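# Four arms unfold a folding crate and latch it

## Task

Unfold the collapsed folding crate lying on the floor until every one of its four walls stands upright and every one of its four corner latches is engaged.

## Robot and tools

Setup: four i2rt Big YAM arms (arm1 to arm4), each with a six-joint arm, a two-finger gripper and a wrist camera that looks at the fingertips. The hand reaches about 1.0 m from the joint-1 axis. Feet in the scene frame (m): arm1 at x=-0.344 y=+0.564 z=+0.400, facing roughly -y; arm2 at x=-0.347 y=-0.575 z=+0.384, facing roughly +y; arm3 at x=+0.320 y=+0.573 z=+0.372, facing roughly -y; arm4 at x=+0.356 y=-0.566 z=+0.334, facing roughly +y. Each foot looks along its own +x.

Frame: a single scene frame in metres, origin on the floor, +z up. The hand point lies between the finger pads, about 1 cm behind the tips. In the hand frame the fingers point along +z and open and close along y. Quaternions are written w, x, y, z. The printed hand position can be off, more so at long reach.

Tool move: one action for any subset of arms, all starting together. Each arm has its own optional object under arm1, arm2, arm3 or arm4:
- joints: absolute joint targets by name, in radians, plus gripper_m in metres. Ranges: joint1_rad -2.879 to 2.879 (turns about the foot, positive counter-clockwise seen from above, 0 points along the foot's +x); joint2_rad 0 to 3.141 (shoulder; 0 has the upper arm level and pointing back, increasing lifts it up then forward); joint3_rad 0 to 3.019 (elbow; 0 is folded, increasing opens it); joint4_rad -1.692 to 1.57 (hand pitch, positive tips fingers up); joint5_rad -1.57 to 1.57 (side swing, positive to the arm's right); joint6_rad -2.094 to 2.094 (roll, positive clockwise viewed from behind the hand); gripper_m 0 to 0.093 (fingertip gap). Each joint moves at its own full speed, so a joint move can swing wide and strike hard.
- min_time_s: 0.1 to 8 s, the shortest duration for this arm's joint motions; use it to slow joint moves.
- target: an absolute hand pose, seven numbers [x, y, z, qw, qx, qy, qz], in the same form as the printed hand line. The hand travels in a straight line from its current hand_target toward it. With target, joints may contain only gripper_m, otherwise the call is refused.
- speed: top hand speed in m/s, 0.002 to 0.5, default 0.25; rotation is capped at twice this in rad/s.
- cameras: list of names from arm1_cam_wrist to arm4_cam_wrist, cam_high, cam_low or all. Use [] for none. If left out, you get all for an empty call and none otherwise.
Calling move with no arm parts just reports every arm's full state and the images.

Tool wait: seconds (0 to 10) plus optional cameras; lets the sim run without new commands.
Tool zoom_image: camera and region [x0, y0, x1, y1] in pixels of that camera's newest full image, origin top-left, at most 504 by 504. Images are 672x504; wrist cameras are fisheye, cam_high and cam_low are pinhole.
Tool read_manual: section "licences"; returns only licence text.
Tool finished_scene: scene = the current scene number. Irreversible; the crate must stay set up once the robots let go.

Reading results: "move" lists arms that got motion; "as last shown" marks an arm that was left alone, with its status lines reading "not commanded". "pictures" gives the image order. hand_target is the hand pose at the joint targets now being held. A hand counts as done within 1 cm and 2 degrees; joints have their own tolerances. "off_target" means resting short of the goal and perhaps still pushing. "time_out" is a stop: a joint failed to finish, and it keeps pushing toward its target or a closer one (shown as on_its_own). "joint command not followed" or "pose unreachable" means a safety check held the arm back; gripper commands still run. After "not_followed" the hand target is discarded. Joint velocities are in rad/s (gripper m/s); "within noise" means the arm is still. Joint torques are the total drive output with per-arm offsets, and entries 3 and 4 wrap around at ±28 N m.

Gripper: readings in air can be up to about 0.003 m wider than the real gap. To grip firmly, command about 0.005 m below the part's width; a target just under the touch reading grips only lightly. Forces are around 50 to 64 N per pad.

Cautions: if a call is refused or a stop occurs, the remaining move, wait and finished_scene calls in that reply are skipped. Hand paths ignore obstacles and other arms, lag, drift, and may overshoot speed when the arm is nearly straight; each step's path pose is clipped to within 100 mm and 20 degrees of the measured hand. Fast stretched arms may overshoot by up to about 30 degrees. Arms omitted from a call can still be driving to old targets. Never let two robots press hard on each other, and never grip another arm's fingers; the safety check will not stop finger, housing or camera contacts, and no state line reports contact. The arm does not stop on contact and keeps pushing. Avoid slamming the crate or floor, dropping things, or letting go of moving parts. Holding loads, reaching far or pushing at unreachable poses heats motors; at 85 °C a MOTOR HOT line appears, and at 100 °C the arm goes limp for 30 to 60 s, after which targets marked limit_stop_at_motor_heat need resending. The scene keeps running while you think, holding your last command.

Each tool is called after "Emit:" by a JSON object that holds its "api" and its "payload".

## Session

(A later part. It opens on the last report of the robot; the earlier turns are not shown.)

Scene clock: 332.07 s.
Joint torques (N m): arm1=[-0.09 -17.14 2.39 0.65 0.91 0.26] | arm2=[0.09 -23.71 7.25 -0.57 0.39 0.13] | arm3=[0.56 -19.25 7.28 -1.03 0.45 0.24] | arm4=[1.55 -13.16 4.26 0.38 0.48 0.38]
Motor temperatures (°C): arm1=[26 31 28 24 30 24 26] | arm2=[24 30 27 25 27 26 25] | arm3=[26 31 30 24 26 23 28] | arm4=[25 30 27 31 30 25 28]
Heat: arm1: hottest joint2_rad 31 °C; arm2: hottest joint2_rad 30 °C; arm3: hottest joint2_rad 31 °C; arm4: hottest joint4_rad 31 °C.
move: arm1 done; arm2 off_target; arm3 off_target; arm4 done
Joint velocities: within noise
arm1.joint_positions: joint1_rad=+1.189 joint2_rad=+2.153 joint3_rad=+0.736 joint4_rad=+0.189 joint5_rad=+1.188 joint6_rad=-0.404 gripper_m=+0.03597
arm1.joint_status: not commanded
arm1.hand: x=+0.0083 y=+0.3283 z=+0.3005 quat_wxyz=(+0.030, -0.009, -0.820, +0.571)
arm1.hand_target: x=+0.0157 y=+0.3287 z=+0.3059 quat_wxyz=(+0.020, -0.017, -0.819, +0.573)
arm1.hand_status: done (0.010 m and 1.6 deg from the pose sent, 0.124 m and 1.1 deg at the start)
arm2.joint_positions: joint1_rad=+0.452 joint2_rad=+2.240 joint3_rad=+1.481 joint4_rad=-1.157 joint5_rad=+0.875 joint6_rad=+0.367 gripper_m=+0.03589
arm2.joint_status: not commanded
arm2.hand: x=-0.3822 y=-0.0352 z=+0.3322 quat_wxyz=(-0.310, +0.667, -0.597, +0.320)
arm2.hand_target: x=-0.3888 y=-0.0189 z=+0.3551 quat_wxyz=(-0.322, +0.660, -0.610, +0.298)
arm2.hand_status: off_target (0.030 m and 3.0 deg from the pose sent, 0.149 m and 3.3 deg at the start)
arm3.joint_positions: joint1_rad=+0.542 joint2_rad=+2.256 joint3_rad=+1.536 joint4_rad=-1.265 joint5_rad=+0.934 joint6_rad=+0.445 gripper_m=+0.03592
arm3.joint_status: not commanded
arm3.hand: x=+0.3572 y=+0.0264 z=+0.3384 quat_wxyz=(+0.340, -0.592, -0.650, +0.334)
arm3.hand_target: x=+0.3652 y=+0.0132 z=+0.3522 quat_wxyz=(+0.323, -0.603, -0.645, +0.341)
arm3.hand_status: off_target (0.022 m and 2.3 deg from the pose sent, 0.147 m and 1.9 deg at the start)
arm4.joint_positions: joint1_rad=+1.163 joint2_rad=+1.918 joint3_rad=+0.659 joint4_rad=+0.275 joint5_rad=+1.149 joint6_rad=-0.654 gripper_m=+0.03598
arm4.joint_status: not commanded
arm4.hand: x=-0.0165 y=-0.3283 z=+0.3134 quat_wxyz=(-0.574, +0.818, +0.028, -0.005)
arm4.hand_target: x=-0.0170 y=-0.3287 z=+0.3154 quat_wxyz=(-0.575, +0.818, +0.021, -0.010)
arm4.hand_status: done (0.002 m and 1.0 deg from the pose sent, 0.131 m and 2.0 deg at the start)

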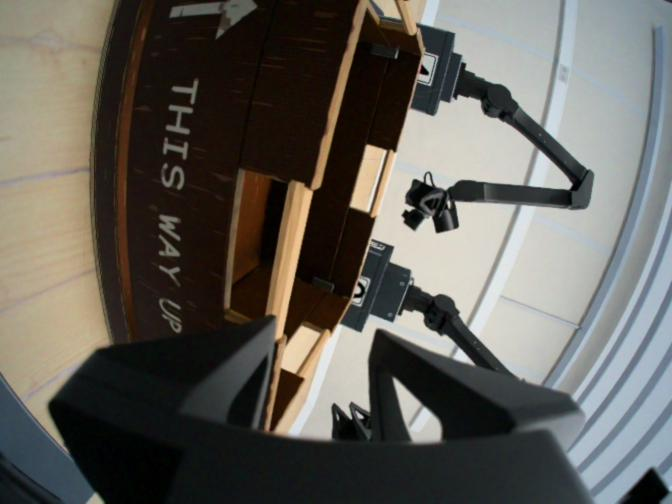

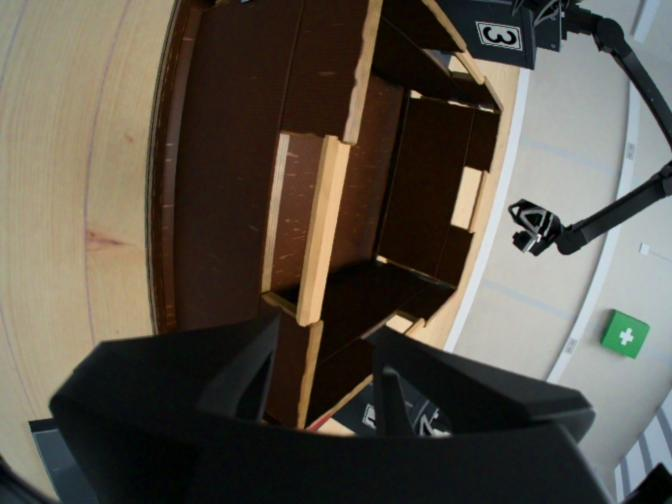

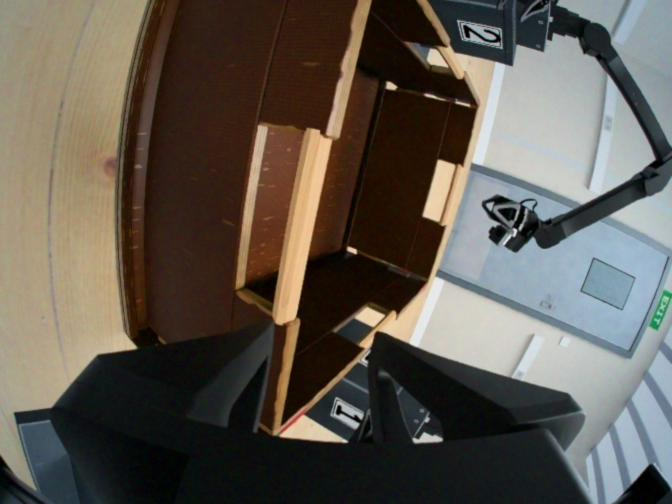

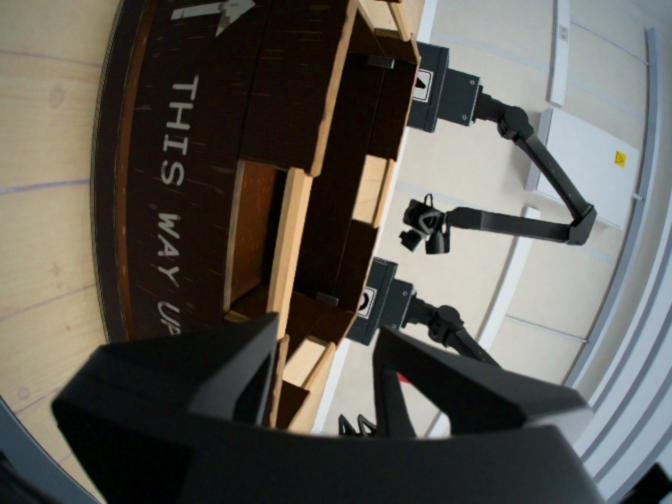

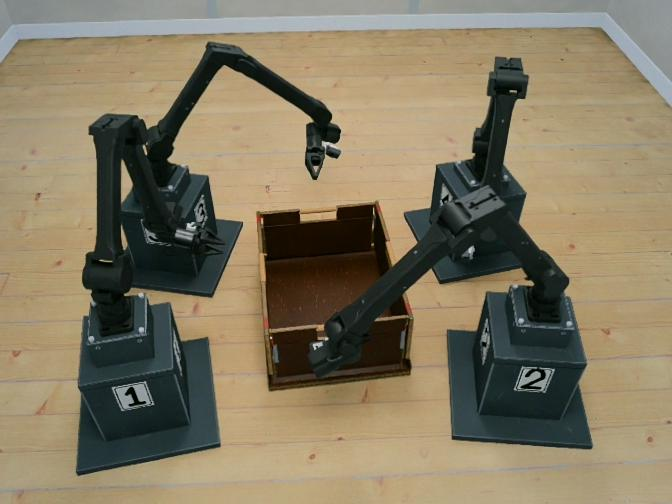

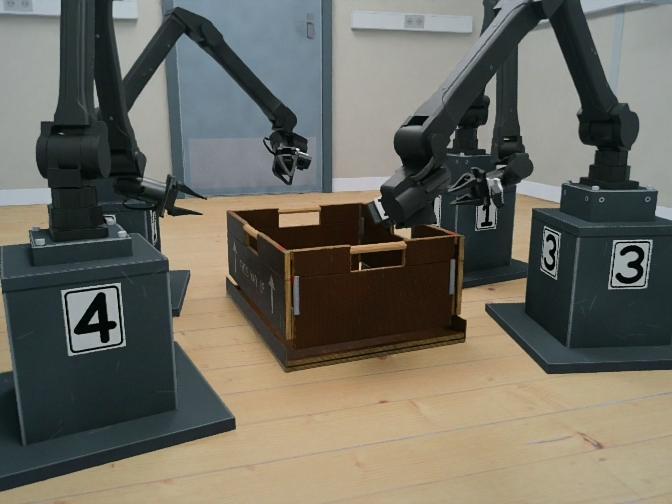

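Emit:
{"api": "zoom_image", "payload": {"camera": "cam_high", "region": [360, 193, 400, 233]}}

Emit:
{"api": "zoom_image", "payload": {"camera": "cam_high", "region": [250, 203, 290, 243]}}

Emit:
{"api": "zoom_image", "payload": {"camera": "arm2_cam_wrist", "region": [360, 60, 520, 300]}}

Scaled by 12.600 from the camera's image (finer frame: 960x720).

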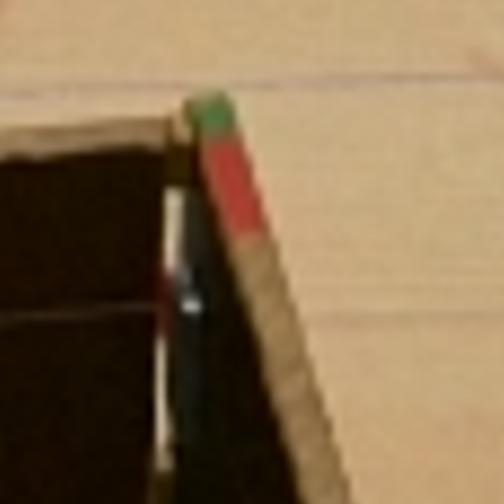

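Scaled by 12.600 from the camera's image (finer frame: 960x720).

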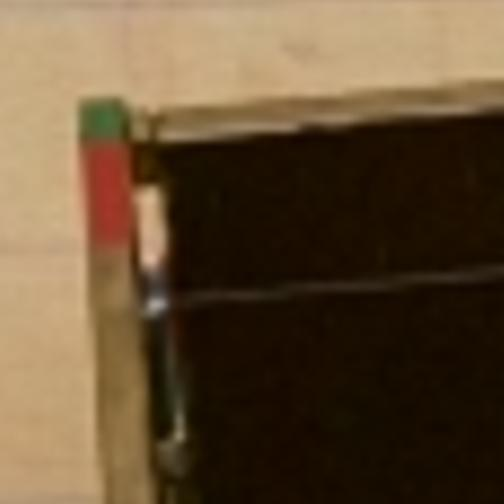

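Scaled by 2.100 from the camera's image (finer frame: 960x720).

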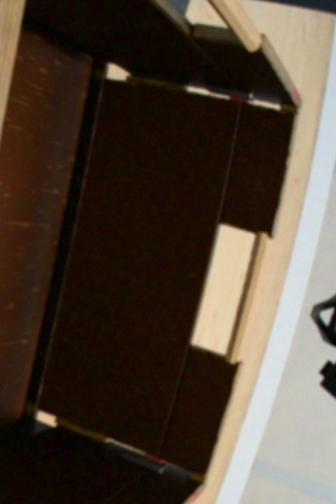

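Emit:
{"api": "finished_scene", "payload": {"scene": 1}}

The scene is finished: the task was done.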